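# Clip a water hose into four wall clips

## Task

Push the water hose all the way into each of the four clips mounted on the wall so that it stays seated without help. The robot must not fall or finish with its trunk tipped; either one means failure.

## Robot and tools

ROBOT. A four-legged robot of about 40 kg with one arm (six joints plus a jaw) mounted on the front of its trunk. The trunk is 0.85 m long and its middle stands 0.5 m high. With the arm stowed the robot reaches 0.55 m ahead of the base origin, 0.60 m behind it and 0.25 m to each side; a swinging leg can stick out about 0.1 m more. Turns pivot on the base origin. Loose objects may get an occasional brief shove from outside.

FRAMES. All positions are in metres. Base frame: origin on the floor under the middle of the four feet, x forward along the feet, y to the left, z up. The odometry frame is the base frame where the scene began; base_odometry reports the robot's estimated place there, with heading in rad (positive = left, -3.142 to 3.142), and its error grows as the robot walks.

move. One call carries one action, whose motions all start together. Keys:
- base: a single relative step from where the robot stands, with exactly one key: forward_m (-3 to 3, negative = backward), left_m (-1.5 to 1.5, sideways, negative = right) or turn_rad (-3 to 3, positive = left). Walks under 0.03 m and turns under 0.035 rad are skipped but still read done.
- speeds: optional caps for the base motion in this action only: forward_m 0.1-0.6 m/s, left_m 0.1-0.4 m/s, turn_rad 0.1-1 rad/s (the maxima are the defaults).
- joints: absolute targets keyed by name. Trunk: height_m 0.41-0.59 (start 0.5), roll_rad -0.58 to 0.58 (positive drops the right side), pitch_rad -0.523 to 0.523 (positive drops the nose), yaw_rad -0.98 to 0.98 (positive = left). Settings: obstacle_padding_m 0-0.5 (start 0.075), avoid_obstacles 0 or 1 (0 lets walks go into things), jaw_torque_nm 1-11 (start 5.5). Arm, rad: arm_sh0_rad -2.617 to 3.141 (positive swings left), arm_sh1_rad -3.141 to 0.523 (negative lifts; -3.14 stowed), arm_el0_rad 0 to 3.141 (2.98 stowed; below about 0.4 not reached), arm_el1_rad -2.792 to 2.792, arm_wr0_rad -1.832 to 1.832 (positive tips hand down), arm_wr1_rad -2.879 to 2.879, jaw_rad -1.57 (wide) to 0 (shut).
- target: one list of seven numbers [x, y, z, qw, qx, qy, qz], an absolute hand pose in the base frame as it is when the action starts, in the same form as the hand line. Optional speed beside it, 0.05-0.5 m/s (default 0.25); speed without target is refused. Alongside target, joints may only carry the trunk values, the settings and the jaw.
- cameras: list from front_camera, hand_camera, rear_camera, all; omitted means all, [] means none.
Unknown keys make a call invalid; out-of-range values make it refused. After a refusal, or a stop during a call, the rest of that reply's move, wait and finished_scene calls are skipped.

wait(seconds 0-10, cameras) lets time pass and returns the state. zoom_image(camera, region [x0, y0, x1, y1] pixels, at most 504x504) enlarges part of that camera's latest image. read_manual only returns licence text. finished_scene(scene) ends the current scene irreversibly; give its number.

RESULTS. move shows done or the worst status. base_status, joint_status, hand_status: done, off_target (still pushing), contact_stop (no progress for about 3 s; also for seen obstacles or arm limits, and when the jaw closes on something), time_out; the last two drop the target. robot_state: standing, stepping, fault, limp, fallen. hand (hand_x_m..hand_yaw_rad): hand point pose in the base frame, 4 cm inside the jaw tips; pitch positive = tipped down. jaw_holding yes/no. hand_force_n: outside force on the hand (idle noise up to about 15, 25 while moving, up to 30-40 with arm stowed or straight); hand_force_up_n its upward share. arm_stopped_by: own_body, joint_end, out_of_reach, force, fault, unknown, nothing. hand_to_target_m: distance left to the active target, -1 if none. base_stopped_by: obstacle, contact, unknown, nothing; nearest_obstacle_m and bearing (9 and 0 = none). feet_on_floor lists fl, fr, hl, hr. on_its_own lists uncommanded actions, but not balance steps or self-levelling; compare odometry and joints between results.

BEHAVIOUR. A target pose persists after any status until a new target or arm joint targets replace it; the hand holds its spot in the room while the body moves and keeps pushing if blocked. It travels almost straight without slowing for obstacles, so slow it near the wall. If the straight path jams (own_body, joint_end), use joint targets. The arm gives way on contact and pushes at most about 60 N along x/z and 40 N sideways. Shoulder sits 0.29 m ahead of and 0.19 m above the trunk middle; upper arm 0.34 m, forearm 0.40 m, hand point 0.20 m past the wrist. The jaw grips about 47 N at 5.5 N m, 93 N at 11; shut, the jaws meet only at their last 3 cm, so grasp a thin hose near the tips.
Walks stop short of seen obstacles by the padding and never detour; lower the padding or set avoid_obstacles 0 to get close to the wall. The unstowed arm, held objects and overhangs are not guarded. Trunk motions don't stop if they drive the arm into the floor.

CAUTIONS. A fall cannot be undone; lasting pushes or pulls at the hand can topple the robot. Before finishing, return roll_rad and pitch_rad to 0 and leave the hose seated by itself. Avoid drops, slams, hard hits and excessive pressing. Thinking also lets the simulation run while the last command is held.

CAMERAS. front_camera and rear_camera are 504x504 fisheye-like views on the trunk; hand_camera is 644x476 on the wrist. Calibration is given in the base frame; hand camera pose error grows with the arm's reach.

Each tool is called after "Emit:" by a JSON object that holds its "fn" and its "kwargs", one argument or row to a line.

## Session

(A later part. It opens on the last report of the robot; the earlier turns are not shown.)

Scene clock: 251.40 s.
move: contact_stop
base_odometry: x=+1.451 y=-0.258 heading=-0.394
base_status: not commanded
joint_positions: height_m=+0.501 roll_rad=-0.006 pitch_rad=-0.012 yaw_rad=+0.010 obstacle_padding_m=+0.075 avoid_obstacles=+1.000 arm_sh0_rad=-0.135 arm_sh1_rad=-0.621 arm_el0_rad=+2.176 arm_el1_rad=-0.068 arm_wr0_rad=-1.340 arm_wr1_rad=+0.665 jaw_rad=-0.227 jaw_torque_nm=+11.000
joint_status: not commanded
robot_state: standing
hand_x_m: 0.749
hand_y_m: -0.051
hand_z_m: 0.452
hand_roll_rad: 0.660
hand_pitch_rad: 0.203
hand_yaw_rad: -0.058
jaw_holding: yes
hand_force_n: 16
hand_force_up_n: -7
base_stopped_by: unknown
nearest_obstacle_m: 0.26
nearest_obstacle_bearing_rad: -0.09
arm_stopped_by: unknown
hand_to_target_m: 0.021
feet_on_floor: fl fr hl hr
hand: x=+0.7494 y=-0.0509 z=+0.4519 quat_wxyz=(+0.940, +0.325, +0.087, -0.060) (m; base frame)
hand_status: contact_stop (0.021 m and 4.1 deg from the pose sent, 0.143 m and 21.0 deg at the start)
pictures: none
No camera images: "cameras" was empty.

Emit:
{"fn": "move", "kwargs": {
  "target": [0.74, -0.11, 0.57, 0.98, 0.18, 0, 0],
  "cameras": ["front_camera"],
  "speed": 0.15
}}

Emit:
{"fn": "move", "kwargs": {
  "target": [0.745, -0.145, 0.665, 1, 0.02, 0, 0],
  "cameras": ["front_camera","hand_camera"],
  "speed": 0.12
}}

Scene clock: 258.50 s.
move: done
base_odometry: x=+1.452 y=-0.258 heading=-0.394
base_status: not commanded
joint_positions: height_m=+0.501 roll_rad=-0.006 pitch_rad=-0.012 yaw_rad=+0.012 obstacle_padding_m=+0.075 avoid_obstacles=+1.000 arm_sh0_rad=-0.371 arm_sh1_rad=-0.869 arm_el0_rad=+2.265 arm_el1_rad=-0.346 arm_wr0_rad=-1.417 arm_wr1_rad=+0.432 jaw_rad=-0.226 jaw_torque_nm=+11.000
joint_status: not commanded
robot_state: standing
hand_x_m: 0.742
hand_y_m: -0.116
hand_z_m: 0.576
hand_roll_rad: 0.369
hand_pitch_rad: -0.023
hand_yaw_rad: -0.016
jaw_holding: yes
hand_force_n: 6
hand_force_up_n: -4
base_stopped_by: unknown
nearest_obstacle_m: 0.26
nearest_obstacle_bearing_rad: -0.09
arm_stopped_by: nothing
hand_to_target_m: 0.008
feet_on_floor: fl fr hl hr
hand: x=+0.7421 y=-0.1157 z=+0.5759 quat_wxyz=(+0.983, +0.183, -0.013, -0.006) (m; base frame)
hand_status: done (0.008 m and 1.7 deg from the pose sent, 0.132 m and 21.1 deg at the start)
pictures: front_camera
camera_calibration:
front_camera: T_world_to_cam=[[-0.00843625, -0.999424, 0.0328667, 0.00134843], [-0.159858, -0.0310972, -0.98665, 0.581396], [0.987104, -0.0135776, -0.159503, -0.266461], [0, 0, 0, 1]] pos_world=[0.355976, 0.0158095, 0.531089]

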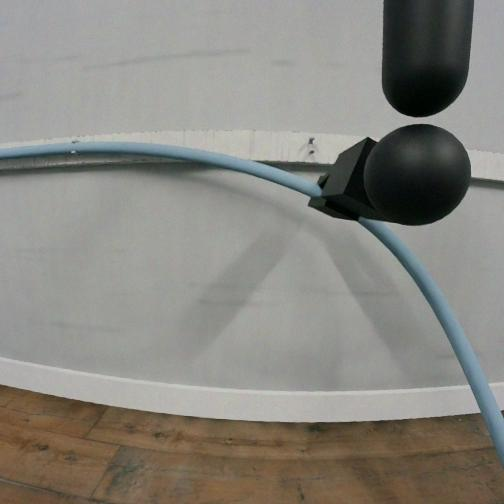

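Scene clock: 260.77 s.
move: off_target
base_odometry: x=+1.452 y=-0.258 heading=-0.394
base_status: not commanded
joint_positions: height_m=+0.501 roll_rad=-0.007 pitch_rad=-0.012 yaw_rad=+0.015 obstacle_padding_m=+0.075 avoid_obstacles=+1.000 arm_sh0_rad=-0.441 arm_sh1_rad=-1.123 arm_el0_rad=+2.276 arm_el1_rad=-0.502 arm_wr0_rad=-1.205 arm_wr1_rad=+0.248 jaw_rad=-0.226 jaw_torque_nm=+11.000
joint_status: not commanded
robot_state: standing
hand_x_m: 0.750
hand_y_m: -0.131
hand_z_m: 0.668
hand_roll_rad: 0.046
hand_pitch_rad: -0.017
hand_yaw_rad: 0.040
jaw_holding: yes
hand_force_n: 9
hand_force_up_n: -5
base_stopped_by: unknown
nearest_obstacle_m: 0.26
nearest_obstacle_bearing_rad: -0.09
arm_stopped_by: nothing
hand_to_target_m: 0.015
feet_on_floor: fl fr hl hr
hand: x=+0.7497 y=-0.1313 z=+0.6678 quat_wxyz=(+0.999, +0.023, -0.008, +0.020) (m; base frame)
hand_status: off_target (0.015 m and 2.5 deg from the pose sent, 0.094 m and 18.9 deg at the start)
pictures: front_camera, hand_camera
camera_calibration:
front_camera: T_world_to_cam=[[-0.00614111, -0.999426, 0.0333058, 0.00280248], [-0.159684, -0.0318989, -0.986653, 0.582121], [0.987149, -0.0113775, -0.159396, -0.269573], [0, 0, 0, 1]] pos_world=[0.359081, 0.0183028, 0.531289]
hand_camera: T_world_to_cam=[[0.00870855, -0.997062, -0.0760971, -0.056976], [0.18485, 0.0763936, -0.979793, 0.552497], [0.982728, -0.00553393, 0.184972, -0.814701], [0, 0, 0, 1]] pos_world=[0.698997, -0.103524, 0.687694]

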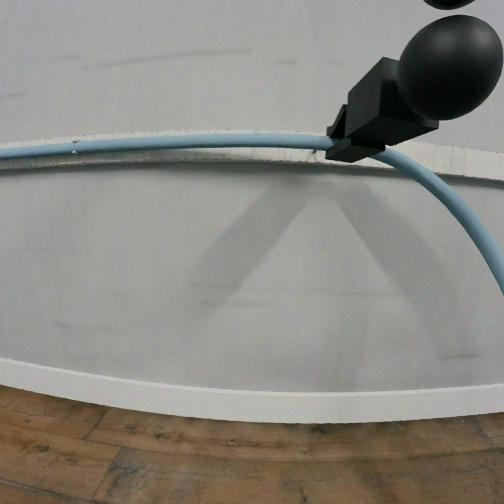

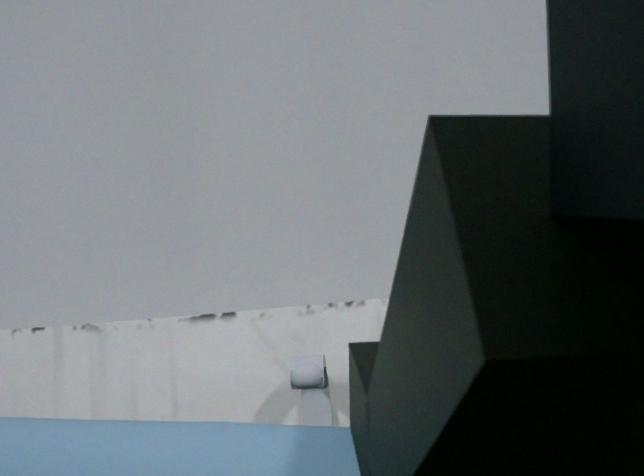

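Emit:
{"fn": "move", "kwargs": {
  "target": [0.747, -0.158, 0.664, 1, 0.03, 0, 0],
  "joints": {"jaw_rad": -0.40},
  "cameras": ["front_camera"],
  "speed": 0.1
}}

Emit:
{"fn": "move", "kwargs": {
  "joints": {"jaw_rad": 0},
  "cameras": ["front_camera","hand_camera"]
}}

Scene clock: 274.47 s.
move: off_target
base_odometry: x=+1.453 y=-0.258 heading=-0.394
base_status: not commanded
joint_positions: height_m=+0.501 roll_rad=-0.006 pitch_rad=-0.010 yaw_rad=+0.012 obstacle_padding_m=+0.075 avoid_obstacles=+1.000 arm_sh0_rad=-0.475 arm_sh1_rad=-1.118 arm_el0_rad=+2.276 arm_el1_rad=-0.533 arm_wr0_rad=-1.176 arm_wr1_rad=+0.267 jaw_rad=-0.399 jaw_torque_nm=+11.000
joint_status: all done
robot_state: standing
hand_x_m: 0.746
hand_y_m: -0.146
hand_z_m: 0.657
hand_roll_rad: 0.057
hand_pitch_rad: 0.023
hand_yaw_rad: 0.026
jaw_holding: no
hand_force_n: 8
hand_force_up_n: -4
base_stopped_by: unknown
nearest_obstacle_m: 0.26
nearest_obstacle_bearing_rad: -0.09
arm_stopped_by: nothing
hand_to_target_m: 0.014
feet_on_floor: fl fr hl hr
hand: x=+0.7455 y=-0.1461 z=+0.6568 quat_wxyz=(+0.999, +0.029, +0.012, +0.013) (m; base frame)
hand_status: off_target (0.014 m and 2.0 deg from the pose sent, 0.027 m and 2.6 deg at the start)
pictures: front_camera
camera_calibration:
front_camera: T_world_to_cam=[[-0.00850016, -0.999426, 0.032799, 0.00396661], [-0.161352, -0.0309995, -0.98641, 0.582061], [0.98686, -0.0136768, -0.160996, -0.270372], [0, 0, 0, 1]] pos_world=[0.36077, 0.0183101, 0.530492]

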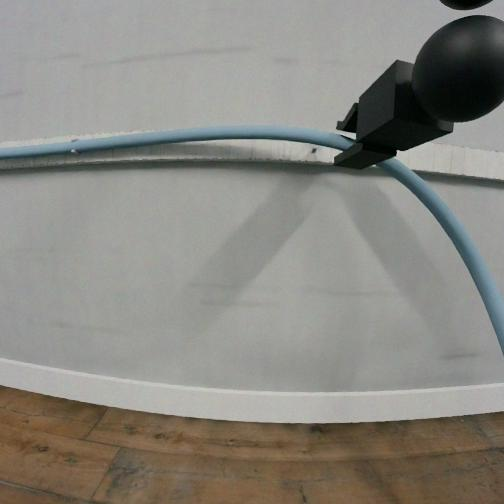

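Scene clock: 278.13 s.
move: contact_stop
base_odometry: x=+1.453 y=-0.258 heading=-0.394
base_status: not commanded
joint_positions: height_m=+0.501 roll_rad=-0.006 pitch_rad=-0.012 yaw_rad=+0.013 obstacle_padding_m=+0.075 avoid_obstacles=+1.000 arm_sh0_rad=-0.481 arm_sh1_rad=-1.119 arm_el0_rad=+2.270 arm_el1_rad=-0.530 arm_wr0_rad=-1.185 arm_wr1_rad=+0.280 jaw_rad=-0.245 jaw_torque_nm=+11.000
joint_status: jaw_rad contact_stop (moved +0.154 of +0.399)
robot_state: standing
hand_x_m: 0.746
hand_y_m: -0.150
hand_z_m: 0.662
hand_roll_rad: 0.068
hand_pitch_rad: 0.007
hand_yaw_rad: 0.020
jaw_holding: yes
hand_force_n: 7
hand_force_up_n: -5
base_stopped_by: unknown
nearest_obstacle_m: 0.26
nearest_obstacle_bearing_rad: -0.09
arm_stopped_by: nothing
hand_to_target_m: 0.008
feet_on_floor: fl fr hl hr
hand: x=+0.7458 y=-0.1496 z=+0.6622 quat_wxyz=(+0.999, +0.034, +0.004, +0.010) (m; base frame)
hand_status: not commanded
pictures: front_camera, hand_camera
camera_calibration:
front_camera: T_world_to_cam=[[-0.00797436, -0.99944, 0.0324955, 0.00461692], [-0.160342, -0.030798, -0.986581, 0.582363], [0.987029, -0.0130777, -0.160006, -0.270672], [0, 0, 0, 1]] pos_world=[0.360575, 0.0190102, 0.531089]
hand_camera: T_world_to_cam=[[-0.0138697, -0.995141, -0.0974831, -0.0443359], [0.162132, 0.093964, -0.982285, 0.570363], [0.986672, -0.0294291, 0.160041, -0.79996], [0, 0, 0, 1]] pos_world=[0.696209, -0.121256, 0.683964]

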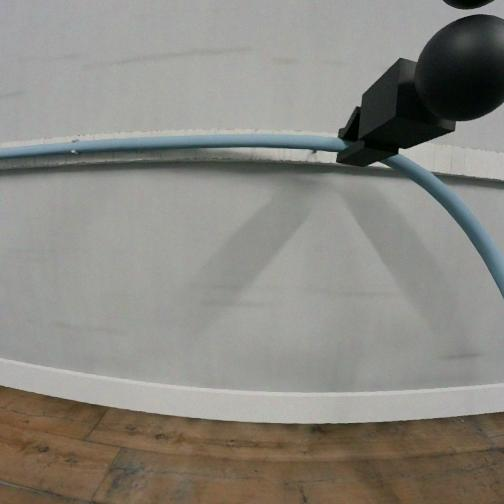

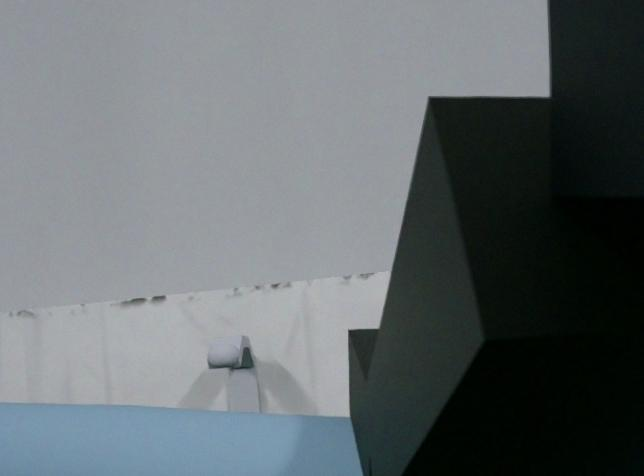

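Emit:
{"fn": "move", "kwargs": {
  "target": [0.765, -0.152, 0.668, 1, 0.01, 0, 0],
  "cameras": ["hand_camera"],
  "speed": 0.1
}}

Emit:
{"fn": "move", "kwargs": {
  "target": [0.88, -0.152, 0.667, 1, 0.0, 0, 0],
  "cameras": ["front_camera","hand_camera"],
  "speed": 0.08
}}

Emit:
{"fn": "zoom_image", "kwargs": {
  "camera": "front_camera",
  "region": [240, 100, 400, 200]
}}

Scene clock: 286.60 s.
move: done
base_odometry: x=+1.453 y=-0.258 heading=-0.394
base_status: not commanded
joint_positions: height_m=+0.501 roll_rad=-0.005 pitch_rad=-0.010 yaw_rad=+0.014 obstacle_padding_m=+0.075 avoid_obstacles=+1.000 arm_sh0_rad=-0.461 arm_sh1_rad=-1.109 arm_el0_rad=+2.239 arm_el1_rad=-0.498 arm_wr0_rad=-1.160 arm_wr1_rad=+0.252 jaw_rad=-0.245 jaw_torque_nm=+11.000
joint_status: not commanded
robot_state: standing
hand_x_m: 0.760
hand_y_m: -0.150
hand_z_m: 0.665
hand_roll_rad: 0.043
hand_pitch_rad: 0.006
hand_yaw_rad: 0.006
jaw_holding: yes
hand_force_n: 7
hand_force_up_n: -3
base_stopped_by: unknown
nearest_obstacle_m: 0.26
nearest_obstacle_bearing_rad: -0.09
arm_stopped_by: nothing
hand_to_target_m: 0.007
feet_on_floor: fl fr hl hr
hand: x=+0.7595 y=-0.1498 z=+0.6653 quat_wxyz=(+1.000, +0.022, +0.003, +0.003) (m; base frame)
hand_status: done (0.007 m and 1.4 deg from the pose sent, 0.020 m and 3.0 deg at the start)
pictures: hand_camera
camera_calibration:
hand_camera: T_world_to_cam=[[-0.0270223, -0.997003, -0.0724905, -0.0508737], [0.164007, 0.0671125, -0.984174, 0.567008], [0.986089, -0.0384836, 0.161702, -0.816015], [0, 0, 0, 1]] pos_world=[0.710295, -0.120178, 0.686298]

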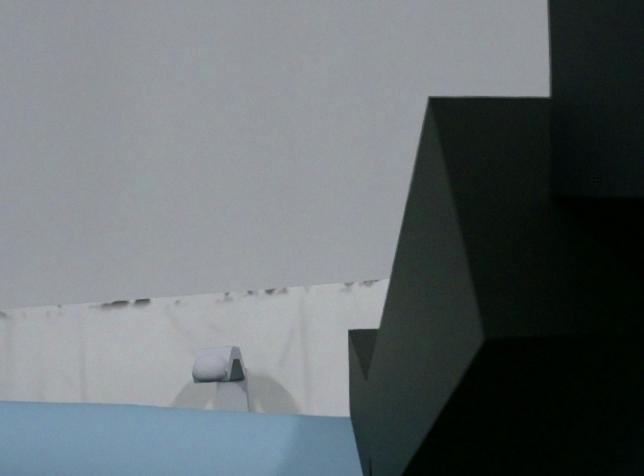

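Scene clock: 291.03 s.
move: contact_stop
base_odometry: x=+1.452 y=-0.257 heading=-0.394
base_status: not commanded
joint_positions: height_m=+0.500 roll_rad=-0.002 pitch_rad=-0.012 yaw_rad=+0.017 obstacle_padding_m=+0.075 avoid_obstacles=+1.000 arm_sh0_rad=-0.412 arm_sh1_rad=-1.008 arm_el0_rad=+2.051 arm_el1_rad=-0.434 arm_wr0_rad=-1.083 arm_wr1_rad=+0.247 jaw_rad=-0.239 jaw_torque_nm=+11.000
joint_status: not commanded
robot_state: standing
hand_x_m: 0.812
hand_y_m: -0.157
hand_z_m: 0.674
hand_roll_rad: 0.033
hand_pitch_rad: -0.011
hand_yaw_rad: -0.013
jaw_holding: yes
hand_force_n: 45
hand_force_up_n: 5
base_stopped_by: unknown
nearest_obstacle_m: 0.26
nearest_obstacle_bearing_rad: -0.09
arm_stopped_by: unknown
hand_to_target_m: 0.070
feet_on_floor: fl fr hl hr
hand: x=+0.8117 y=-0.1572 z=+0.6743 quat_wxyz=(+1.000, +0.017, -0.006, -0.007) (m; base frame)
hand_status: contact_stop (0.070 m and 2.2 deg from the pose sent, 0.121 m and 2.5 deg at the start)
pictures: front_camera, hand_camera
camera_calibration:
front_camera: T_world_to_cam=[[-0.00349855, -0.999575, 0.0289317, 0.00559429], [-0.159752, -0.0280016, -0.98676, 0.580157], [0.987151, -0.00807414, -0.159587, -0.262761], [0, 0, 0, 1]] pos_world=[0.352086, 0.0197157, 0.530381]
hand_camera: T_world_to_cam=[[-0.0455866, -0.996952, -0.0633206, -0.0473686], [0.182522, 0.054007, -0.981717, 0.549211], [0.982144, -0.0563106, 0.179504, -0.880844], [0, 0, 0, 1]] pos_world=[0.762714, -0.126486, 0.694285]

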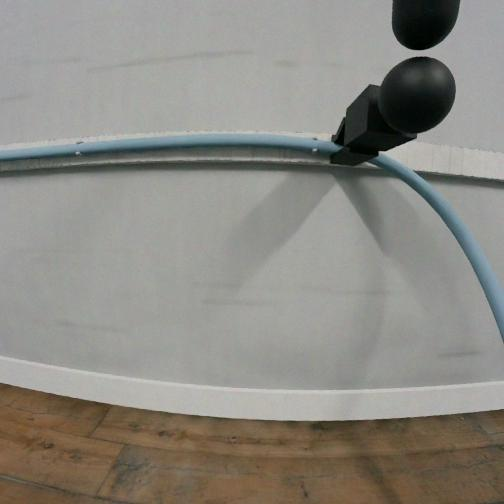

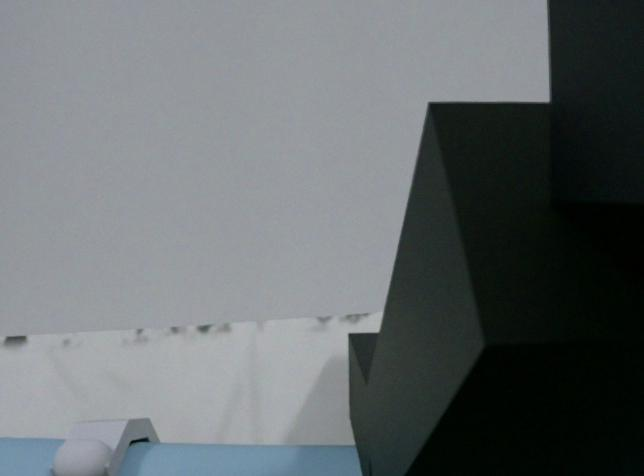

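Scaled by 3.150.

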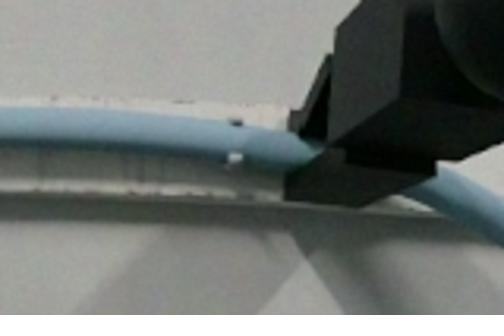

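Emit:
{"fn": "move", "kwargs": {
  "target": [0.805, -0.155, 0.665, 1, 0.0, 0, 0],
  "joints": {"jaw_rad": -0.5},
  "cameras": [],
  "speed": 0.1
}}

Emit:
{"fn": "move", "kwargs": {
  "target": [0.74, -0.15, 0.665, 1, 0.0, 0, 0],
  "cameras": ["hand_camera"],
  "speed": 0.12
}}

Emit:
{"fn": "move", "kwargs": {
  "target": [0.745, -0.097, 0.677, 1, 0.0, 0, 0],
  "joints": {"jaw_rad": 0},
  "cameras": [],
  "speed": 0.15
}}

Emit:
{"fn": "move", "kwargs": {
  "target": [0.87, -0.097, 0.677, 1, 0.0, 0, 0],
  "cameras": [],
  "speed": 0.08
}}

Scene clock: 299.97 s.
move: done
base_odometry: x=+1.452 y=-0.257 heading=-0.394
base_status: not commanded
joint_positions: height_m=+0.501 roll_rad=-0.007 pitch_rad=-0.011 yaw_rad=+0.014 obstacle_padding_m=+0.075 avoid_obstacles=+1.000 arm_sh0_rad=-0.413 arm_sh1_rad=-1.003 arm_el0_rad=+2.078 arm_el1_rad=-0.465 arm_wr0_rad=-1.081 arm_wr1_rad=+0.231 jaw_rad=-0.499 jaw_torque_nm=+11.000
joint_status: all done
robot_state: standing
hand_x_m: 0.805
hand_y_m: -0.150
hand_z_m: 0.658
hand_roll_rad: 0.010
hand_pitch_rad: 0.027
hand_yaw_rad: 0.008
jaw_holding: no
hand_force_n: 6
hand_force_up_n: -5
base_stopped_by: unknown
nearest_obstacle_m: 0.26
nearest_obstacle_bearing_rad: -0.09
arm_stopped_by: nothing
hand_to_target_m: 0.009
feet_on_floor: fl fr hl hr
hand: x=+0.8051 y=-0.1501 z=+0.6582 quat_wxyz=(+1.000, +0.005, +0.014, +0.004) (m; base frame)
hand_status: done (0.009 m and 1.7 deg from the pose sent, 0.012 m and 2.2 deg at the start)
pictures: none
No camera images: "cameras" was empty.

Scene clock: 301.10 s.
move: done
base_odometry: x=+1.452 y=-0.257 heading=-0.394
base_status: not commanded
joint_positions: height_m=+0.501 roll_rad=-0.007 pitch_rad=-0.011 yaw_rad=+0.012 obstacle_padding_m=+0.075 avoid_obstacles=+1.000 arm_sh0_rad=-0.471 arm_sh1_rad=-1.119 arm_el0_rad=+2.269 arm_el1_rad=-0.499 arm_wr0_rad=-1.184 arm_wr1_rad=+0.208 jaw_rad=-0.499 jaw_torque_nm=+11.000
joint_status: not commanded
robot_state: standing
hand_x_m: 0.747
hand_y_m: -0.151
hand_z_m: 0.663
hand_roll_rad: 0.006
hand_pitch_rad: 0.002
hand_yaw_rad: 0.001
jaw_holding: no
hand_force_n: 2
hand_force_up_n: -1
base_stopped_by: unknown
nearest_obstacle_m: 0.26
nearest_obstacle_bearing_rad: -0.09
arm_stopped_by: nothing
hand_to_target_m: 0.008
feet_on_floor: fl fr hl hr
hand: x=+0.7473 y=-0.1506 z=+0.6628 quat_wxyz=(+1.000, +0.003, +0.001, +0.000) (m; base frame)
hand_status: done (0.008 m and 0.4 deg from the pose sent, 0.065 m and 1.7 deg at the start)
pictures: hand_camera
camera_calibration:
hand_camera: T_world_to_cam=[[-0.0323141, -0.998835, -0.0358494, -0.0728314], [0.168423, 0.0299134, -0.985261, 0.558419], [0.985185, -0.0378756, 0.16726, -0.80645], [0, 0, 0, 1]] pos_world=[0.698099, -0.119996, 0.682465]

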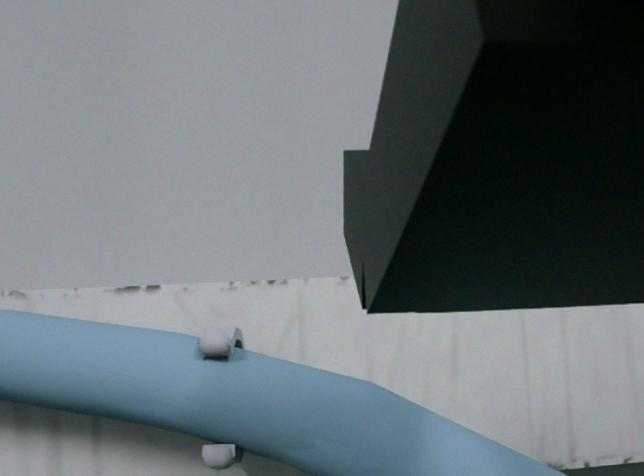

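Scene clock: 302.20 s.
move: done
base_odometry: x=+1.452 y=-0.258 heading=-0.394
base_status: not commanded
joint_positions: height_m=+0.501 roll_rad=-0.007 pitch_rad=-0.011 yaw_rad=+0.011 obstacle_padding_m=+0.075 avoid_obstacles=+1.000 arm_sh0_rad=-0.332 arm_sh1_rad=-1.186 arm_el0_rad=+2.330 arm_el1_rad=-0.354 arm_wr0_rad=-1.159 arm_wr1_rad=+0.155 jaw_rad=+0.000 jaw_torque_nm=+11.000
joint_status: all done
robot_state: standing
hand_x_m: 0.751
hand_y_m: -0.101
hand_z_m: 0.674
hand_roll_rad: 0.005
hand_pitch_rad: -0.002
hand_yaw_rad: 0.003
jaw_holding: no
hand_force_n: 3
hand_force_up_n: 0
base_stopped_by: unknown
nearest_obstacle_m: 0.26
nearest_obstacle_bearing_rad: -0.09
arm_stopped_by: nothing
hand_to_target_m: 0.007
feet_on_floor: fl fr hl hr
hand: x=+0.7507 y=-0.1005 z=+0.6743 quat_wxyz=(+1.000, +0.003, -0.001, +0.001) (m; base frame)
hand_status: done (0.007 m and 0.4 deg from the pose sent, 0.055 m and 0.4 deg at the start)
pictures: none
No camera images: "cameras" was empty.

Scene clock: 306.20 s.
move: contact_stop
base_odometry: x=+1.451 y=-0.257 heading=-0.394
base_status: not commanded
joint_positions: height_m=+0.500 roll_rad=-0.005 pitch_rad=-0.012 yaw_rad=+0.015 obstacle_padding_m=+0.075 avoid_obstacles=+1.000 arm_sh0_rad=-0.290 arm_sh1_rad=-1.113 arm_el0_rad=+2.190 arm_el1_rad=-0.299 arm_wr0_rad=-1.075 arm_wr1_rad=+0.151 jaw_rad=+0.000 jaw_torque_nm=+11.000
joint_status: not commanded
robot_state: standing
hand_x_m: 0.792
hand_y_m: -0.100
hand_z_m: 0.679
hand_roll_rad: 0.008
hand_pitch_rad: 0.008
hand_yaw_rad: -0.012
jaw_holding: no
hand_force_n: 50
hand_force_up_n: 1
base_stopped_by: unknown
nearest_obstacle_m: 0.26
nearest_obstacle_bearing_rad: -0.09
arm_stopped_by: unknown
hand_to_target_m: 0.079
feet_on_floor: fl fr hl hr
hand: x=+0.7922 y=-0.1002 z=+0.6789 quat_wxyz=(+1.000, +0.004, +0.004, -0.006) (m; base frame)
hand_status: contact_stop (0.079 m and 1.0 deg from the pose sent, 0.119 m and 0.4 deg at the start)
pictures: none
No camera images: "cameras" was empty.

Emit:
{"fn": "move", "kwargs": {
  "target": [0.72, 0.0, 0.70, 1, 0.0, 0, 0],
  "cameras": [],
  "speed": 0.25
}}

Emit:
{"fn": "move", "kwargs": {
  "target": [0.73, 0.37, 0.69, 1, 0.0, 0, 0],
  "cameras": ["front_camera","hand_camera"],
  "speed": 0.3
}}

Scene clock: 313.40 s.
move: done
base_odometry: x=+1.451 y=-0.257 heading=-0.394
base_status: not commanded
joint_positions: height_m=+0.501 roll_rad=-0.007 pitch_rad=-0.011 yaw_rad=+0.009 obstacle_padding_m=+0.075 avoid_obstacles=+1.000 arm_sh0_rad=-0.021 arm_sh1_rad=-1.366 arm_el0_rad=+2.476 arm_el1_rad=-0.012 arm_wr0_rad=-1.096 arm_wr1_rad=+0.016 jaw_rad=+0.000 jaw_torque_nm=+11.000
joint_status: not commanded
robot_state: standing
hand_x_m: 0.726
hand_y_m: -0.003
hand_z_m: 0.698
hand_roll_rad: 0.005
hand_pitch_rad: 0.004
hand_yaw_rad: -0.001
jaw_holding: no
hand_force_n: 3
hand_force_up_n: -1
base_stopped_by: unknown
nearest_obstacle_m: 0.26
nearest_obstacle_bearing_rad: -0.09
arm_stopped_by: nothing
hand_to_target_m: 0.007
feet_on_floor: fl fr hl hr
hand: x=+0.7263 y=-0.0025 z=+0.6978 quat_wxyz=(+1.000, +0.002, +0.002, -0.001) (m; base frame)
hand_status: done (0.007 m and 0.4 deg from the pose sent, 0.125 m and 1.0 deg at the start)
pictures: none
No camera images: "cameras" was empty.

Scene clock: 315.80 s.
move: done
base_odometry: x=+1.451 y=-0.260 heading=-0.394
base_status: not commanded
joint_positions: height_m=+0.501 roll_rad=-0.009 pitch_rad=-0.012 yaw_rad=+0.003 obstacle_padding_m=+0.075 avoid_obstacles=+1.000 arm_sh0_rad=+0.908 arm_sh1_rad=-0.923 arm_el0_rad=+1.819 arm_el1_rad=+1.029 arm_wr0_rad=-1.162 arm_wr1_rad=-0.554 jaw_rad=+0.000 jaw_torque_nm=+11.000
joint_status: not commanded
robot_state: standing
hand_x_m: 0.725
hand_y_m: 0.367
hand_z_m: 0.692
hand_roll_rad: 0.001
hand_pitch_rad: 0.003
hand_yaw_rad: 0.005
jaw_holding: no
hand_force_n: 3
hand_force_up_n: 0
base_stopped_by: unknown
nearest_obstacle_m: 0.26
nearest_obstacle_bearing_rad: -0.09
arm_stopped_by: nothing
hand_to_target_m: 0.008
feet_on_floor: fl fr hl hr
hand: x=+0.7253 y=+0.3674 z=+0.6924 quat_wxyz=(+1.000, +0.000, +0.002, +0.003) (m; base frame)
hand_status: done (0.008 m and 0.4 deg from the pose sent, 0.373 m and 0.4 deg at the start)
pictures: front_camera, hand_camera
camera_calibration:
front_camera: T_world_to_cam=[[-0.0174231, -0.99922, 0.0354439, -0.0537186], [-0.160602, -0.0321921, -0.986494, 0.580912], [0.986865, -0.0228802, -0.159916, -0.275617], [0, 0, 0, 1]] pos_world=[0.364356, -0.0412821, 0.530895]
hand_camera: T_world_to_cam=[[-0.02644, -0.999105, -0.0330105, 0.439449], [0.166863, 0.0281477, -0.985578, 0.577992], [0.985625, -0.031567, 0.16597, -0.771825], [0, 0, 0, 1]] pos_world=[0.675903, 0.398422, 0.712263]

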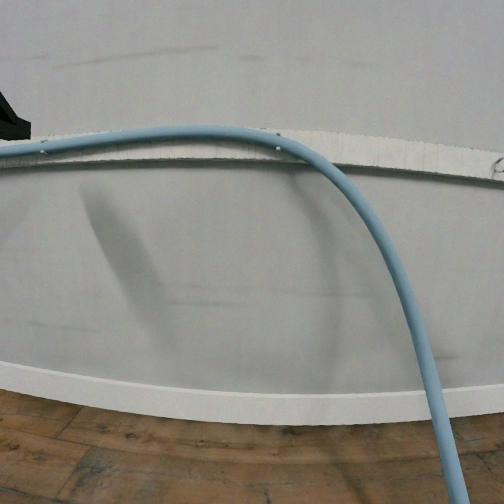

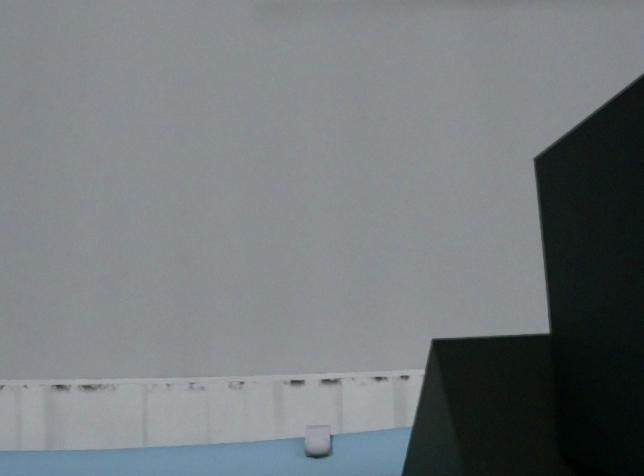

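Emit:
{"fn": "move", "kwargs": {
  "target": [0.75, 0.397, 0.677, 1, 0.0, 0, 0],
  "cameras": [],
  "speed": 0.15
}}

Emit:
{"fn": "move", "kwargs": {
  "target": [0.88, 0.397, 0.677, 1, 0.0, 0, 0],
  "cameras": [],
  "speed": 0.08
}}

Scene clock: 325.93 s.
move: done
base_odometry: x=+1.451 y=-0.261 heading=-0.394
base_status: not commanded
joint_positions: height_m=+0.501 roll_rad=-0.009 pitch_rad=-0.012 yaw_rad=+0.002 obstacle_padding_m=+0.075 avoid_obstacles=+1.000 arm_sh0_rad=+0.912 arm_sh1_rad=-0.815 arm_el0_rad=+1.681 arm_el1_rad=+1.041 arm_wr0_rad=-1.154 arm_wr1_rad=-0.583 jaw_rad=+0.000 jaw_torque_nm=+11.000
joint_status: not commanded
robot_state: standing
hand_x_m: 0.744
hand_y_m: 0.392
hand_z_m: 0.680
hand_roll_rad: 0.000
hand_pitch_rad: -0.003
hand_yaw_rad: 0.004
jaw_holding: no
hand_force_n: 4
hand_force_up_n: 0
base_stopped_by: unknown
nearest_obstacle_m: 0.26
nearest_obstacle_bearing_rad: -0.09
arm_stopped_by: nothing
hand_to_target_m: 0.008
feet_on_floor: fl fr hl hr
hand: x=+0.7438 y=+0.3921 z=+0.6796 quat_wxyz=(+1.000, +0.000, -0.001, +0.002) (m; base frame)
hand_status: done (0.008 m and 0.3 deg from the pose sent, 0.042 m and 0.4 deg at the start)
pictures: none
No camera images: "cameras" was empty.

Scene clock: 330.13 s.
move: contact_stop
base_odometry: x=+1.450 y=-0.260 heading=-0.394
base_status: not commanded
joint_positions: height_m=+0.500 roll_rad=-0.006 pitch_rad=-0.012 yaw_rad=+0.012 obstacle_padding_m=+0.075 avoid_obstacles=+1.000 arm_sh0_rad=+0.795 arm_sh1_rad=-0.685 arm_el0_rad=+1.461 arm_el1_rad=+0.999 arm_wr0_rad=-1.032 arm_wr1_rad=-0.634 jaw_rad=+0.000 jaw_torque_nm=+11.000
joint_status: not commanded
robot_state: standing
hand_x_m: 0.814
hand_y_m: 0.391
hand_z_m: 0.676
hand_roll_rad: 0.003
hand_pitch_rad: 0.016
hand_yaw_rad: -0.002
jaw_holding: no
hand_force_n: 41
hand_force_up_n: -1
base_stopped_by: unknown
nearest_obstacle_m: 0.26
nearest_obstacle_bearing_rad: -0.09
arm_stopped_by: unknown
hand_to_target_m: 0.067
feet_on_floor: fl fr hl hr
hand: x=+0.8142 y=+0.3913 z=+0.6756 quat_wxyz=(+1.000, +0.002, +0.008, -0.001) (m; base frame)
hand_status: contact_stop (0.067 m and 0.9 deg from the pose sent, 0.136 m and 0.3 deg at the start)
pictures: none
No camera images: "cameras" was empty.

Emit:
{"fn": "move", "kwargs": {
  "target": [0.70, 0.30, 0.70, 1, 0.0, 0, 0],
  "cameras": [],
  "speed": 0.25
}}

Emit:
{"fn": "move", "kwargs": {
  "joints": {"arm_sh0_rad": 0.0, "arm_sh1_rad": -2.2, "arm_el0_rad": 2.4, "arm_wr0_rad": -0.1, "arm_el1_rad": 0, "arm_wr1_rad": 0},
  "cameras": []
}}

Emit:
{"fn": "move", "kwargs": {
  "base": {"forward_m": -0.25},
  "speeds": {"forward_m": 0.3},
  "cameras": ["front_camera"]
}}

Scene clock: 340.63 s.
move: done
base_odometry: x=+1.451 y=-0.260 heading=-0.395
base_status: not commanded
joint_positions: height_m=+0.501 roll_rad=-0.008 pitch_rad=-0.011 yaw_rad=+0.004 obstacle_padding_m=+0.075 avoid_obstacles=+1.000 arm_sh0_rad=+0.852 arm_sh1_rad=-1.082 arm_el0_rad=+2.061 arm_el1_rad=+0.952 arm_wr0_rad=-1.186 arm_wr1_rad=-0.468 jaw_rad=+0.000 jaw_torque_nm=+11.000
joint_status: not commanded
robot_state: standing
hand_x_m: 0.704
hand_y_m: 0.302
hand_z_m: 0.698
hand_roll_rad: -0.006
hand_pitch_rad: 0.000
hand_yaw_rad: -0.001
jaw_holding: no
hand_force_n: 4
hand_force_up_n: -1
base_stopped_by: unknown
nearest_obstacle_m: 0.26
nearest_obstacle_bearing_rad: -0.09
arm_stopped_by: nothing
hand_to_target_m: 0.007
feet_on_floor: fl fr hl hr
hand: x=+0.7042 y=+0.3023 z=+0.6981 quat_wxyz=(+1.000, -0.003, +0.000, +0.000) (m; base frame)
hand_status: done (0.007 m and 0.3 deg from the pose sent, 0.148 m and 0.9 deg at the start)
pictures: none
No camera images: "cameras" was empty.

Scene clock: 343.00 s.
move: done
base_odometry: x=+1.453 y=-0.258 heading=-0.395
base_status: not commanded
joint_positions: height_m=+0.501 roll_rad=-0.007 pitch_rad=-0.011 yaw_rad=+0.007 obstacle_padding_m=+0.075 avoid_obstacles=+1.000 arm_sh0_rad=+0.009 arm_sh1_rad=-2.192 arm_el0_rad=+2.393 arm_el1_rad=+0.004 arm_wr0_rad=-0.104 arm_wr1_rad=-0.006 jaw_rad=+0.000 jaw_torque_nm=+11.000
joint_status: all done
robot_state: standing
hand_x_m: 0.643
hand_y_m: 0.007
hand_z_m: 0.945
hand_roll_rad: -0.008
hand_pitch_rad: 0.086
hand_yaw_rad: 0.015
jaw_holding: no
hand_force_n: 3
hand_force_up_n: 0
base_stopped_by: unknown
nearest_obstacle_m: 0.26
nearest_obstacle_bearing_rad: -0.09
arm_stopped_by: nothing
hand_to_target_m: -1.000
feet_on_floor: fl fr hl hr
hand: x=+0.6434 y=+0.0073 z=+0.9454 quat_wxyz=(+0.999, -0.004, +0.043, +0.007) (m; base frame)
hand_status: not commanded
pictures: none
No camera images: "cameras" was empty.

Scene clock: 345.33 s.
move: done
base_odometry: x=+1.221 y=-0.153 heading=-0.399
base_status: done
joint_positions: height_m=+0.502 roll_rad=-0.012 pitch_rad=-0.017 yaw_rad=+0.004 obstacle_padding_m=+0.075 avoid_obstacles=+1.000 arm_sh0_rad=-0.001 arm_sh1_rad=-2.202 arm_el0_rad=+2.400 arm_el1_rad=+0.003 arm_wr0_rad=-0.099 arm_wr1_rad=-0.005 jaw_rad=+0.000 jaw_torque_nm=+11.000
joint_status: not commanded
robot_state: standing
hand_x_m: 0.641
hand_y_m: 0.001
hand_z_m: 0.949
hand_roll_rad: -0.013
hand_pitch_rad: 0.083
hand_yaw_rad: 0.002
jaw_holding: no
hand_force_n: 4
hand_force_up_n: -1
base_stopped_by: nothing
nearest_obstacle_m: 0.20
nearest_obstacle_bearing_rad: -0.37
arm_stopped_by: nothing
hand_to_target_m: -1.000
feet_on_floor: fl fr hl hr
hand: x=+0.6413 y=+0.0009 z=+0.9495 quat_wxyz=(+0.999, -0.007, +0.041, +0.001) (m; base frame)
hand_status: not commanded
pictures: front_camera
camera_calibration:
front_camera: T_world_to_cam=[[-0.0167682, -0.999128, 0.0382449, -0.0186943], [-0.154935, -0.0351918, -0.987298, 0.588487], [0.987782, -0.0224807, -0.15421, -0.303729], [0, 0, 0, 1]] pos_world=[0.390882, -0.00479611, 0.534888]

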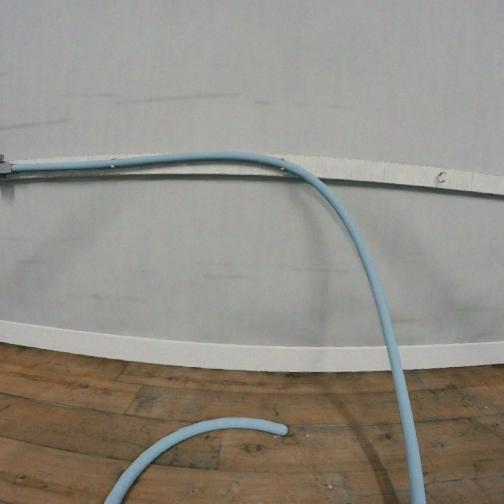

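Emit:
{"fn": "move", "kwargs": {
  "base": {"left_m": -0.6},
  "speeds": {"left_m": 0.25},
  "cameras": ["front_camera"]
}}

Scene clock: 355.73 s.
move: done
base_odometry: x=+0.986 y=-0.706 heading=-0.399
base_status: done
joint_positions: height_m=+0.501 roll_rad=-0.010 pitch_rad=-0.023 yaw_rad=-0.007 obstacle_padding_m=+0.075 avoid_obstacles=+1.000 arm_sh0_rad=-0.001 arm_sh1_rad=-2.199 arm_el0_rad=+2.398 arm_el1_rad=+0.002 arm_wr0_rad=-0.100 arm_wr1_rad=-0.005 jaw_rad=+0.000 jaw_torque_nm=+11.000
joint_status: not commanded
robot_state: standing
hand_x_m: 0.641
hand_y_m: -0.003
hand_z_m: 0.952
hand_roll_rad: -0.012
hand_pitch_rad: 0.077
hand_yaw_rad: -0.010
jaw_holding: no
hand_force_n: 3
hand_force_up_n: 0
base_stopped_by: nothing
nearest_obstacle_m: 0.22
nearest_obstacle_bearing_rad: 0.30
arm_stopped_by: nothing
hand_to_target_m: -1.000
feet_on_floor: fl fr hl hr
hand: x=+0.6409 y=-0.0028 z=+0.9525 quat_wxyz=(+0.999, -0.006, +0.039, -0.005) (m; base frame)
hand_status: not commanded
pictures: front_camera
camera_calibration:
front_camera: T_world_to_cam=[[-0.0286123, -0.99894, 0.0360673, -0.0127842], [-0.149873, -0.031387, -0.988207, 0.58855], [0.988291, -0.0336804, -0.148816, -0.307743], [0, 0, 0, 1]] pos_world=[0.391982, -0.00466277, 0.536273]

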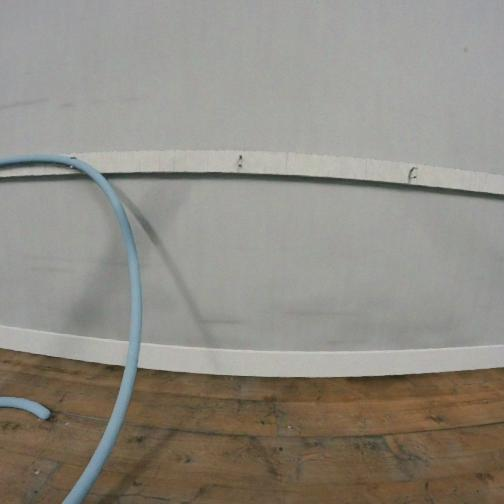

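Emit:
{"fn": "move", "kwargs": {
  "base": {"forward_m": 0.24},
  "joints": {"jaw_rad": -0.9},
  "speeds": {"forward_m": 0.3},
  "cameras": ["front_camera"]
}}

Emit:
{"fn": "move", "kwargs": {
  "joints": {"arm_sh0_rad": 0.9, "arm_sh1_rad": -1.0, "arm_el0_rad": 2.3, "arm_wr0_rad": -1.3, "arm_el1_rad": 0.9, "arm_wr1_rad": 1.3},
  "cameras": []
}}

Emit:
{"fn": "move", "kwargs": {
  "target": [0.58, 0.20, 0.32, 0.7071, 0.7071, 0, 0],
  "cameras": ["front_camera","hand_camera"]
}}

Scene clock: 369.27 s.
move: done
base_odometry: x=+1.205 y=-0.796 heading=-0.387
base_status: done
joint_positions: height_m=+0.500 roll_rad=-0.013 pitch_rad=-0.016 yaw_rad=-0.013 obstacle_padding_m=+0.075 avoid_obstacles=+1.000 arm_sh0_rad=+0.000 arm_sh1_rad=-2.198 arm_el0_rad=+2.397 arm_el1_rad=+0.002 arm_wr0_rad=-0.100 arm_wr1_rad=-0.005 jaw_rad=-0.899 jaw_torque_nm=+11.000
joint_status: all done
robot_state: standing
hand_x_m: 0.639
hand_y_m: -0.008
hand_z_m: 0.947
hand_roll_rad: -0.015
hand_pitch_rad: 0.084
hand_yaw_rad: -0.015
jaw_holding: no
hand_force_n: 4
hand_force_up_n: 0
base_stopped_by: nothing
nearest_obstacle_m: -0.03
nearest_obstacle_bearing_rad: 0.42
arm_stopped_by: nothing
hand_to_target_m: -1.000
feet_on_floor: fl fr hl hr
hand: x=+0.6392 y=-0.0077 z=+0.9467 quat_wxyz=(+0.999, -0.007, +0.042, -0.007) (m; base frame)
hand_status: not commanded
pictures: front_camera
camera_calibration:
front_camera: T_world_to_cam=[[-0.0339443, -0.998648, 0.0393704, -0.017447], [-0.156866, -0.0335812, -0.987049, 0.585425], [0.987036, -0.0396805, -0.155514, -0.299889], [0, 0, 0, 1]] pos_world=[0.387242, -0.00966384, 0.531893]

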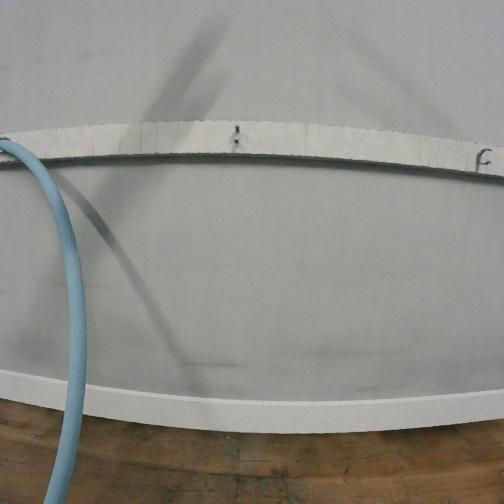

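Scene clock: 371.53 s.
move: done
base_odometry: x=+1.203 y=-0.798 heading=-0.387
base_status: not commanded
joint_positions: height_m=+0.501 roll_rad=-0.013 pitch_rad=-0.011 yaw_rad=-0.015 obstacle_padding_m=+0.075 avoid_obstacles=+1.000 arm_sh0_rad=+0.894 arm_sh1_rad=-1.007 arm_el0_rad=+2.308 arm_el1_rad=+0.896 arm_wr0_rad=-1.296 arm_wr1_rad=+1.293 jaw_rad=-0.900 jaw_torque_nm=+11.000
joint_status: all done
robot_state: standing
hand_x_m: 0.647
hand_y_m: 0.247
hand_z_m: 0.590
hand_roll_rad: 1.489
hand_pitch_rad: 0.091
hand_yaw_rad: 0.020
jaw_holding: no
hand_force_n: 4
hand_force_up_n: 1
base_stopped_by: nothing
nearest_obstacle_m: -0.03
nearest_obstacle_bearing_rad: 0.42
arm_stopped_by: nothing
hand_to_target_m: -1.000
feet_on_floor: fl fr hl hr
hand: x=+0.6473 y=+0.2468 z=+0.5902 quat_wxyz=(+0.735, +0.677, +0.040, -0.023) (m; base frame)
hand_status: not commanded
pictures: none
No camera images: "cameras" was empty.

Scene clock: 373.77 s.
move: done
base_odometry: x=+1.203 y=-0.798 heading=-0.387
base_status: not commanded
joint_positions: height_m=+0.501 roll_rad=-0.013 pitch_rad=-0.009 yaw_rad=-0.015 obstacle_padding_m=+0.075 avoid_obstacles=+1.000 arm_sh0_rad=+1.002 arm_sh1_rad=-0.121 arm_el0_rad=+1.995 arm_el1_rad=+1.007 arm_wr0_rad=-1.719 arm_wr1_rad=+1.831 jaw_rad=-0.900 jaw_torque_nm=+11.000
joint_status: not commanded
robot_state: standing
hand_x_m: 0.580
hand_y_m: 0.197
hand_z_m: 0.322
hand_roll_rad: 1.561
hand_pitch_rad: 0.008
hand_yaw_rad: -0.003
jaw_holding: no
hand_force_n: 5
hand_force_up_n: 1
base_stopped_by: nothing
nearest_obstacle_m: -0.03
nearest_obstacle_bearing_rad: 0.42
arm_stopped_by: nothing
hand_to_target_m: 0.004
feet_on_floor: fl fr hl hr
hand: x=+0.5801 y=+0.1966 z=+0.3215 quat_wxyz=(+0.711, +0.704, +0.002, -0.004) (m; base frame)
hand_status: done (0.004 m and 0.7 deg from the pose sent, 0.282 m and 7.1 deg at the start)
pictures: front_camera, hand_camera
camera_calibration:
front_camera: T_world_to_cam=[[-0.0354014, -0.998586, 0.0396659, -0.0490078], [-0.16323, -0.0333801, -0.986023, 0.581698], [0.985953, -0.0413813, -0.161817, -0.283681], [0, 0, 0, 1]] pos_world=[0.372912, -0.0412604, 0.529607]
hand_camera: T_world_to_cam=[[-0.0408249, 0.0230074, -0.998901, 0.370317], [0.173707, 0.984674, 0.0155803, -0.273928], [0.983951, -0.17288, -0.0441957, -0.476139], [0, 0, 0, 1]] pos_world=[0.531199, 0.178895, 0.353135]

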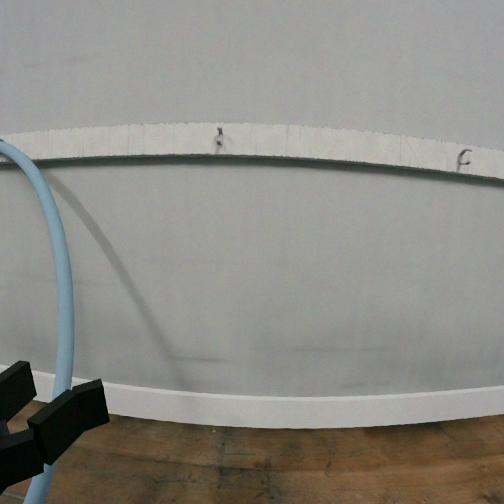

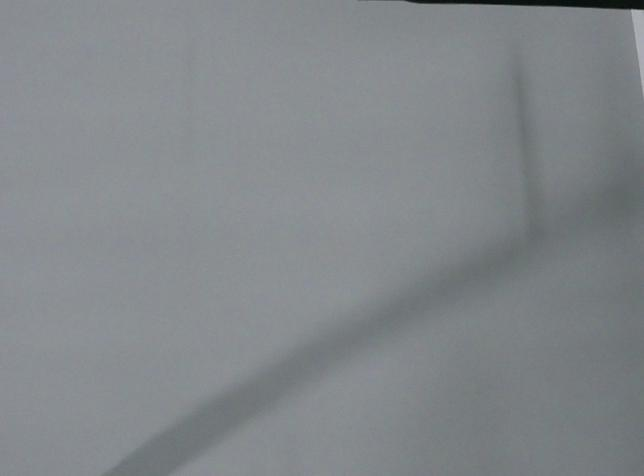

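Emit:
{"fn": "move", "kwargs": {
  "target": [0.60, 0.255, 0.25, 0.7071, 0.7071, 0, 0],
  "cameras": ["front_camera","hand_camera"]
}}

Scene clock: 386.93 s.
move: done
base_odometry: x=+1.203 y=-0.798 heading=-0.387
base_status: not commanded
joint_positions: height_m=+0.501 roll_rad=-0.012 pitch_rad=-0.008 yaw_rad=-0.014 obstacle_padding_m=+0.075 avoid_obstacles=+1.000 arm_sh0_rad=+1.047 arm_sh1_rad=+0.073 arm_el0_rad=+1.653 arm_el1_rad=+1.037 arm_wr0_rad=-1.642 arm_wr1_rad=+1.720 jaw_rad=-0.900 jaw_torque_nm=+11.000
joint_status: not commanded
robot_state: standing
hand_x_m: 0.601
hand_y_m: 0.253
hand_z_m: 0.254
hand_roll_rad: 1.574
hand_pitch_rad: -0.002
hand_yaw_rad: 0.001
jaw_holding: no
hand_force_n: 4
hand_force_up_n: 2
base_stopped_by: nothing
nearest_obstacle_m: -0.03
nearest_obstacle_bearing_rad: 0.42
arm_stopped_by: nothing
hand_to_target_m: 0.005
feet_on_floor: fl fr hl hr
hand: x=+0.6006 y=+0.2533 z=+0.2545 quat_wxyz=(+0.706, +0.708, +0.000, +0.001) (m; base frame)
hand_status: done (0.005 m and 0.2 deg from the pose sent, 0.094 m and 0.7 deg at the start)
pictures: front_camera, hand_camera
camera_calibration:
front_camera: T_world_to_cam=[[-0.0346815, -0.998665, 0.0382724, -0.052548], [-0.164239, -0.0320795, -0.985899, 0.581506], [0.985811, -0.0404783, -0.162907, -0.282433], [0, 0, 0, 1]] pos_world=[0.372109, -0.0452559, 0.529307]
hand_camera: T_world_to_cam=[[-0.0319454, 0.0359497, -0.998843, 0.294341], [0.170021, 0.984983, 0.0300132, -0.333934], [0.984922, -0.168866, -0.0375779, -0.492754], [0, 0, 0, 1]] pos_world=[0.551503, 0.235129, 0.285506]

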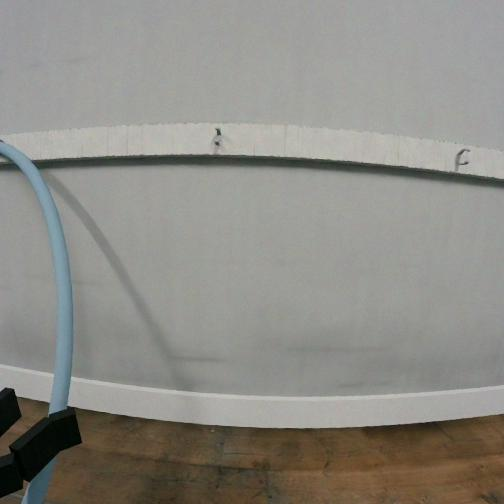

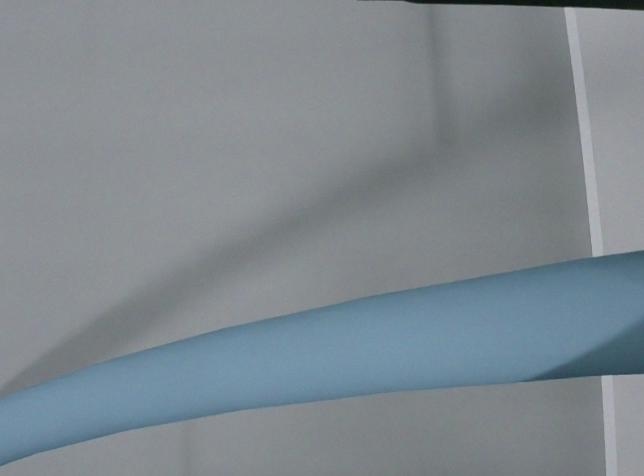

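Emit:
{"fn": "move", "kwargs": {
  "target": [0.605, 0.236, 0.333, 0.7182, 0.6299, 0.2222, -0.1949],
  "cameras": ["hand_camera"]
}}

Scene clock: 401.00 s.
move: done
base_odometry: x=+1.202 y=-0.798 heading=-0.387
base_status: not commanded
joint_positions: height_m=+0.501 roll_rad=-0.010 pitch_rad=-0.008 yaw_rad=-0.015 obstacle_padding_m=+0.075 avoid_obstacles=+1.000 arm_sh0_rad=+0.916 arm_sh1_rad=-0.469 arm_el0_rad=+2.084 arm_el1_rad=+0.872 arm_wr0_rad=-0.993 arm_wr1_rad=+1.498 jaw_rad=-0.900 jaw_torque_nm=+11.000
joint_status: not commanded
robot_state: standing
hand_x_m: 0.606
hand_y_m: 0.239
hand_z_m: 0.327
hand_roll_rad: 1.443
hand_pitch_rad: 0.597
hand_yaw_rad: -0.002
jaw_holding: no
hand_force_n: 2
hand_force_up_n: 0
base_stopped_by: nothing
nearest_obstacle_m: -0.03
nearest_obstacle_bearing_rad: 0.42
arm_stopped_by: nothing
hand_to_target_m: 0.007
feet_on_floor: fl fr hl hr
hand: x=+0.6060 y=+0.2387 z=+0.3267 quat_wxyz=(+0.717, +0.632, +0.220, -0.195) (m; base frame)
hand_status: done (0.007 m and 0.3 deg from the pose sent, 0.081 m and 35.3 deg at the start)
pictures: hand_camera
camera_calibration:
hand_camera: T_world_to_cam=[[-0.586848, -0.0940691, -0.804214, 0.671251], [0.0863798, 0.980287, -0.177697, -0.202818], [0.805076, -0.173749, -0.567154, -0.214354], [0, 0, 0, 1]] pos_world=[0.584013, 0.22472, 0.382217]

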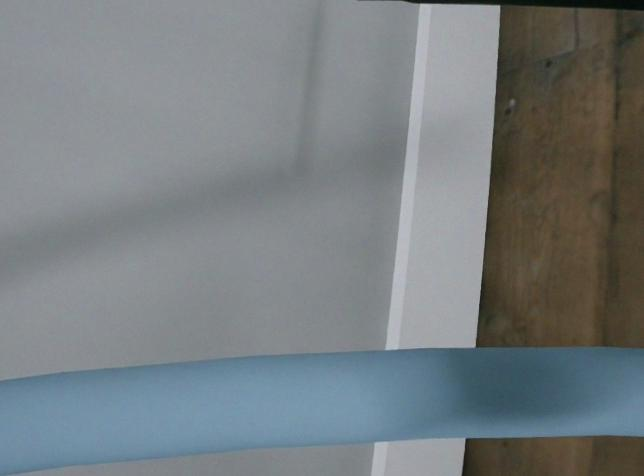

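Emit:
{"fn": "move", "kwargs": {
  "target": [0.666, 0.234, 0.285, 0.7182, 0.6299, 0.2222, -0.1949],
  "cameras": [],
  "speed": 0.12
}}

Emit:
{"fn": "move", "kwargs": {
  "joints": {"jaw_rad": 0},
  "cameras": ["front_camera","hand_camera"]
}}

Scene clock: 411.73 s.
move: done
base_odometry: x=+1.202 y=-0.798 heading=-0.387
base_status: not commanded
joint_positions: height_m=+0.501 roll_rad=-0.011 pitch_rad=-0.008 yaw_rad=-0.016 obstacle_padding_m=+0.075 avoid_obstacles=+1.000 arm_sh0_rad=+0.786 arm_sh1_rad=-0.339 arm_el0_rad=+1.908 arm_el1_rad=+0.764 arm_wr0_rad=-0.962 arm_wr1_rad=+1.456 jaw_rad=-0.900 jaw_torque_nm=+11.000
joint_status: not commanded
robot_state: standing
hand_x_m: 0.661
hand_y_m: 0.233
hand_z_m: 0.289
hand_roll_rad: 1.443
hand_pitch_rad: 0.599
hand_yaw_rad: -0.001
jaw_holding: no
hand_force_n: 4
hand_force_up_n: 3
base_stopped_by: nothing
nearest_obstacle_m: -0.03
nearest_obstacle_bearing_rad: 0.42
arm_stopped_by: nothing
hand_to_target_m: 0.007
feet_on_floor: fl fr hl hr
hand: x=+0.6607 y=+0.2335 z=+0.2892 quat_wxyz=(+0.717, +0.631, +0.221, -0.195) (m; base frame)
hand_status: done (0.007 m and 0.2 deg from the pose sent, 0.073 m and 0.3 deg at the start)
pictures: none
No camera images: "cameras" was empty.

Scene clock: 415.83 s.
move: contact_stop
base_odometry: x=+1.202 y=-0.797 heading=-0.387
base_status: not commanded
joint_positions: height_m=+0.501 roll_rad=-0.010 pitch_rad=-0.009 yaw_rad=-0.015 obstacle_padding_m=+0.075 avoid_obstacles=+1.000 arm_sh0_rad=+0.772 arm_sh1_rad=-0.331 arm_el0_rad=+1.892 arm_el1_rad=+0.756 arm_wr0_rad=-0.956 arm_wr1_rad=+1.450 jaw_rad=-0.219 jaw_torque_nm=+11.000
joint_status: jaw_rad contact_stop (moved +0.681 of +0.900)
robot_state: standing
hand_x_m: 0.665
hand_y_m: 0.233
hand_z_m: 0.288
hand_roll_rad: 1.444
hand_pitch_rad: 0.598
hand_yaw_rad: -0.003
jaw_holding: yes
hand_force_n: 3
hand_force_up_n: 1
base_stopped_by: nothing
nearest_obstacle_m: -0.03
nearest_obstacle_bearing_rad: 0.42
arm_stopped_by: nothing
hand_to_target_m: 0.003
feet_on_floor: fl fr hl hr
hand: x=+0.6652 y=+0.2326 z=+0.2878 quat_wxyz=(+0.717, +0.632, +0.220, -0.196) (m; base frame)
hand_status: not commanded
pictures: front_camera, hand_camera
camera_calibration:
front_camera: T_world_to_cam=[[-0.0358414, -0.998678, 0.0368337, -0.0479607], [-0.163914, -0.0304836, -0.986003, 0.579872], [0.985823, -0.0413773, -0.162605, -0.271325], [0, 0, 0, 1]] pos_world=[0.360808, -0.0414474, 0.529403]
hand_camera: T_world_to_cam=[[-0.587999, -0.0927816, -0.803522, 0.674551], [0.0874536, 0.980284, -0.177189, -0.209728], [0.80412, -0.174458, -0.568292, -0.284079], [0, 0, 0, 1]] pos_world=[0.643411, 0.218619, 0.343416]

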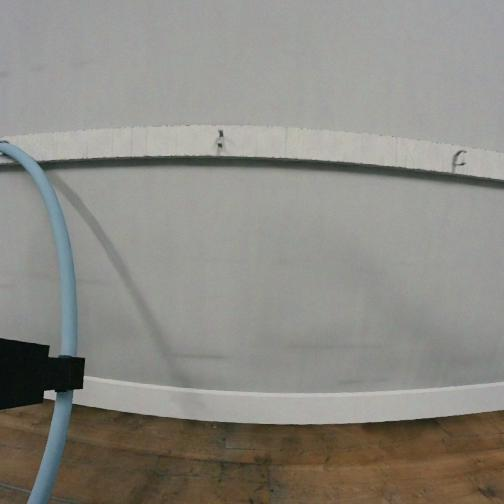

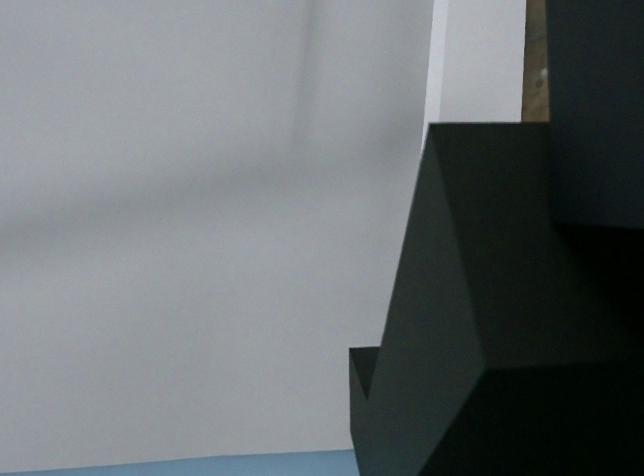

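Emit:
{"fn": "move", "kwargs": {
  "target": [0.70, 0.165, 0.40, 0.8355, 0.5122, 0.1694, -0.1039],
  "cameras": [],
  "speed": 0.15
}}

Emit:
{"fn": "move", "kwargs": {
  "target": [0.725, 0.05, 0.54, 0.9383, 0.3425, 0.047, -0.017],
  "cameras": ["front_camera"],
  "speed": 0.15
}}

Emit:
{"fn": "move", "kwargs": {
  "target": [0.735, -0.015, 0.62, 0.985, 0.17, 0, 0],
  "cameras": ["front_camera"],
  "speed": 0.12
}}

Emit:
{"fn": "move", "kwargs": {
  "target": [0.745, -0.05, 0.672, 1, 0.0, 0, 0],
  "cameras": ["front_camera","hand_camera"],
  "speed": 0.12
}}

Scene clock: 427.87 s.
move: contact_stop
base_odometry: x=+1.202 y=-0.797 heading=-0.387
base_status: not commanded
joint_positions: height_m=+0.501 roll_rad=-0.008 pitch_rad=-0.008 yaw_rad=-0.014 obstacle_padding_m=+0.075 avoid_obstacles=+1.000 arm_sh0_rad=+0.562 arm_sh1_rad=-0.589 arm_el0_rad=+2.146 arm_el1_rad=+0.600 arm_wr0_rad=-1.139 arm_wr1_rad=+1.130 jaw_rad=-0.220 jaw_torque_nm=+11.000
joint_status: not commanded
robot_state: standing
hand_x_m: 0.698
hand_y_m: 0.150
hand_z_m: 0.399
hand_roll_rad: 1.129
hand_pitch_rad: 0.412
hand_yaw_rad: -0.053
jaw_holding: yes
hand_force_n: 15
hand_force_up_n: -9
base_stopped_by: nothing
nearest_obstacle_m: -0.03
nearest_obstacle_bearing_rad: 0.42
arm_stopped_by: unknown
hand_to_target_m: 0.015
feet_on_floor: fl fr hl hr
hand: x=+0.6979 y=+0.1496 z=+0.3989 quat_wxyz=(+0.824, +0.528, +0.159, -0.131) (m; base frame)
hand_status: contact_stop (0.015 m and 4.0 deg from the pose sent, 0.136 m and 22.8 deg at the start)
pictures: none
No camera images: "cameras" was empty.

not run: a stop came earlier in this reply.

not run: a stop came earlier in this reply.

not run: a stop came earlier in this reply.


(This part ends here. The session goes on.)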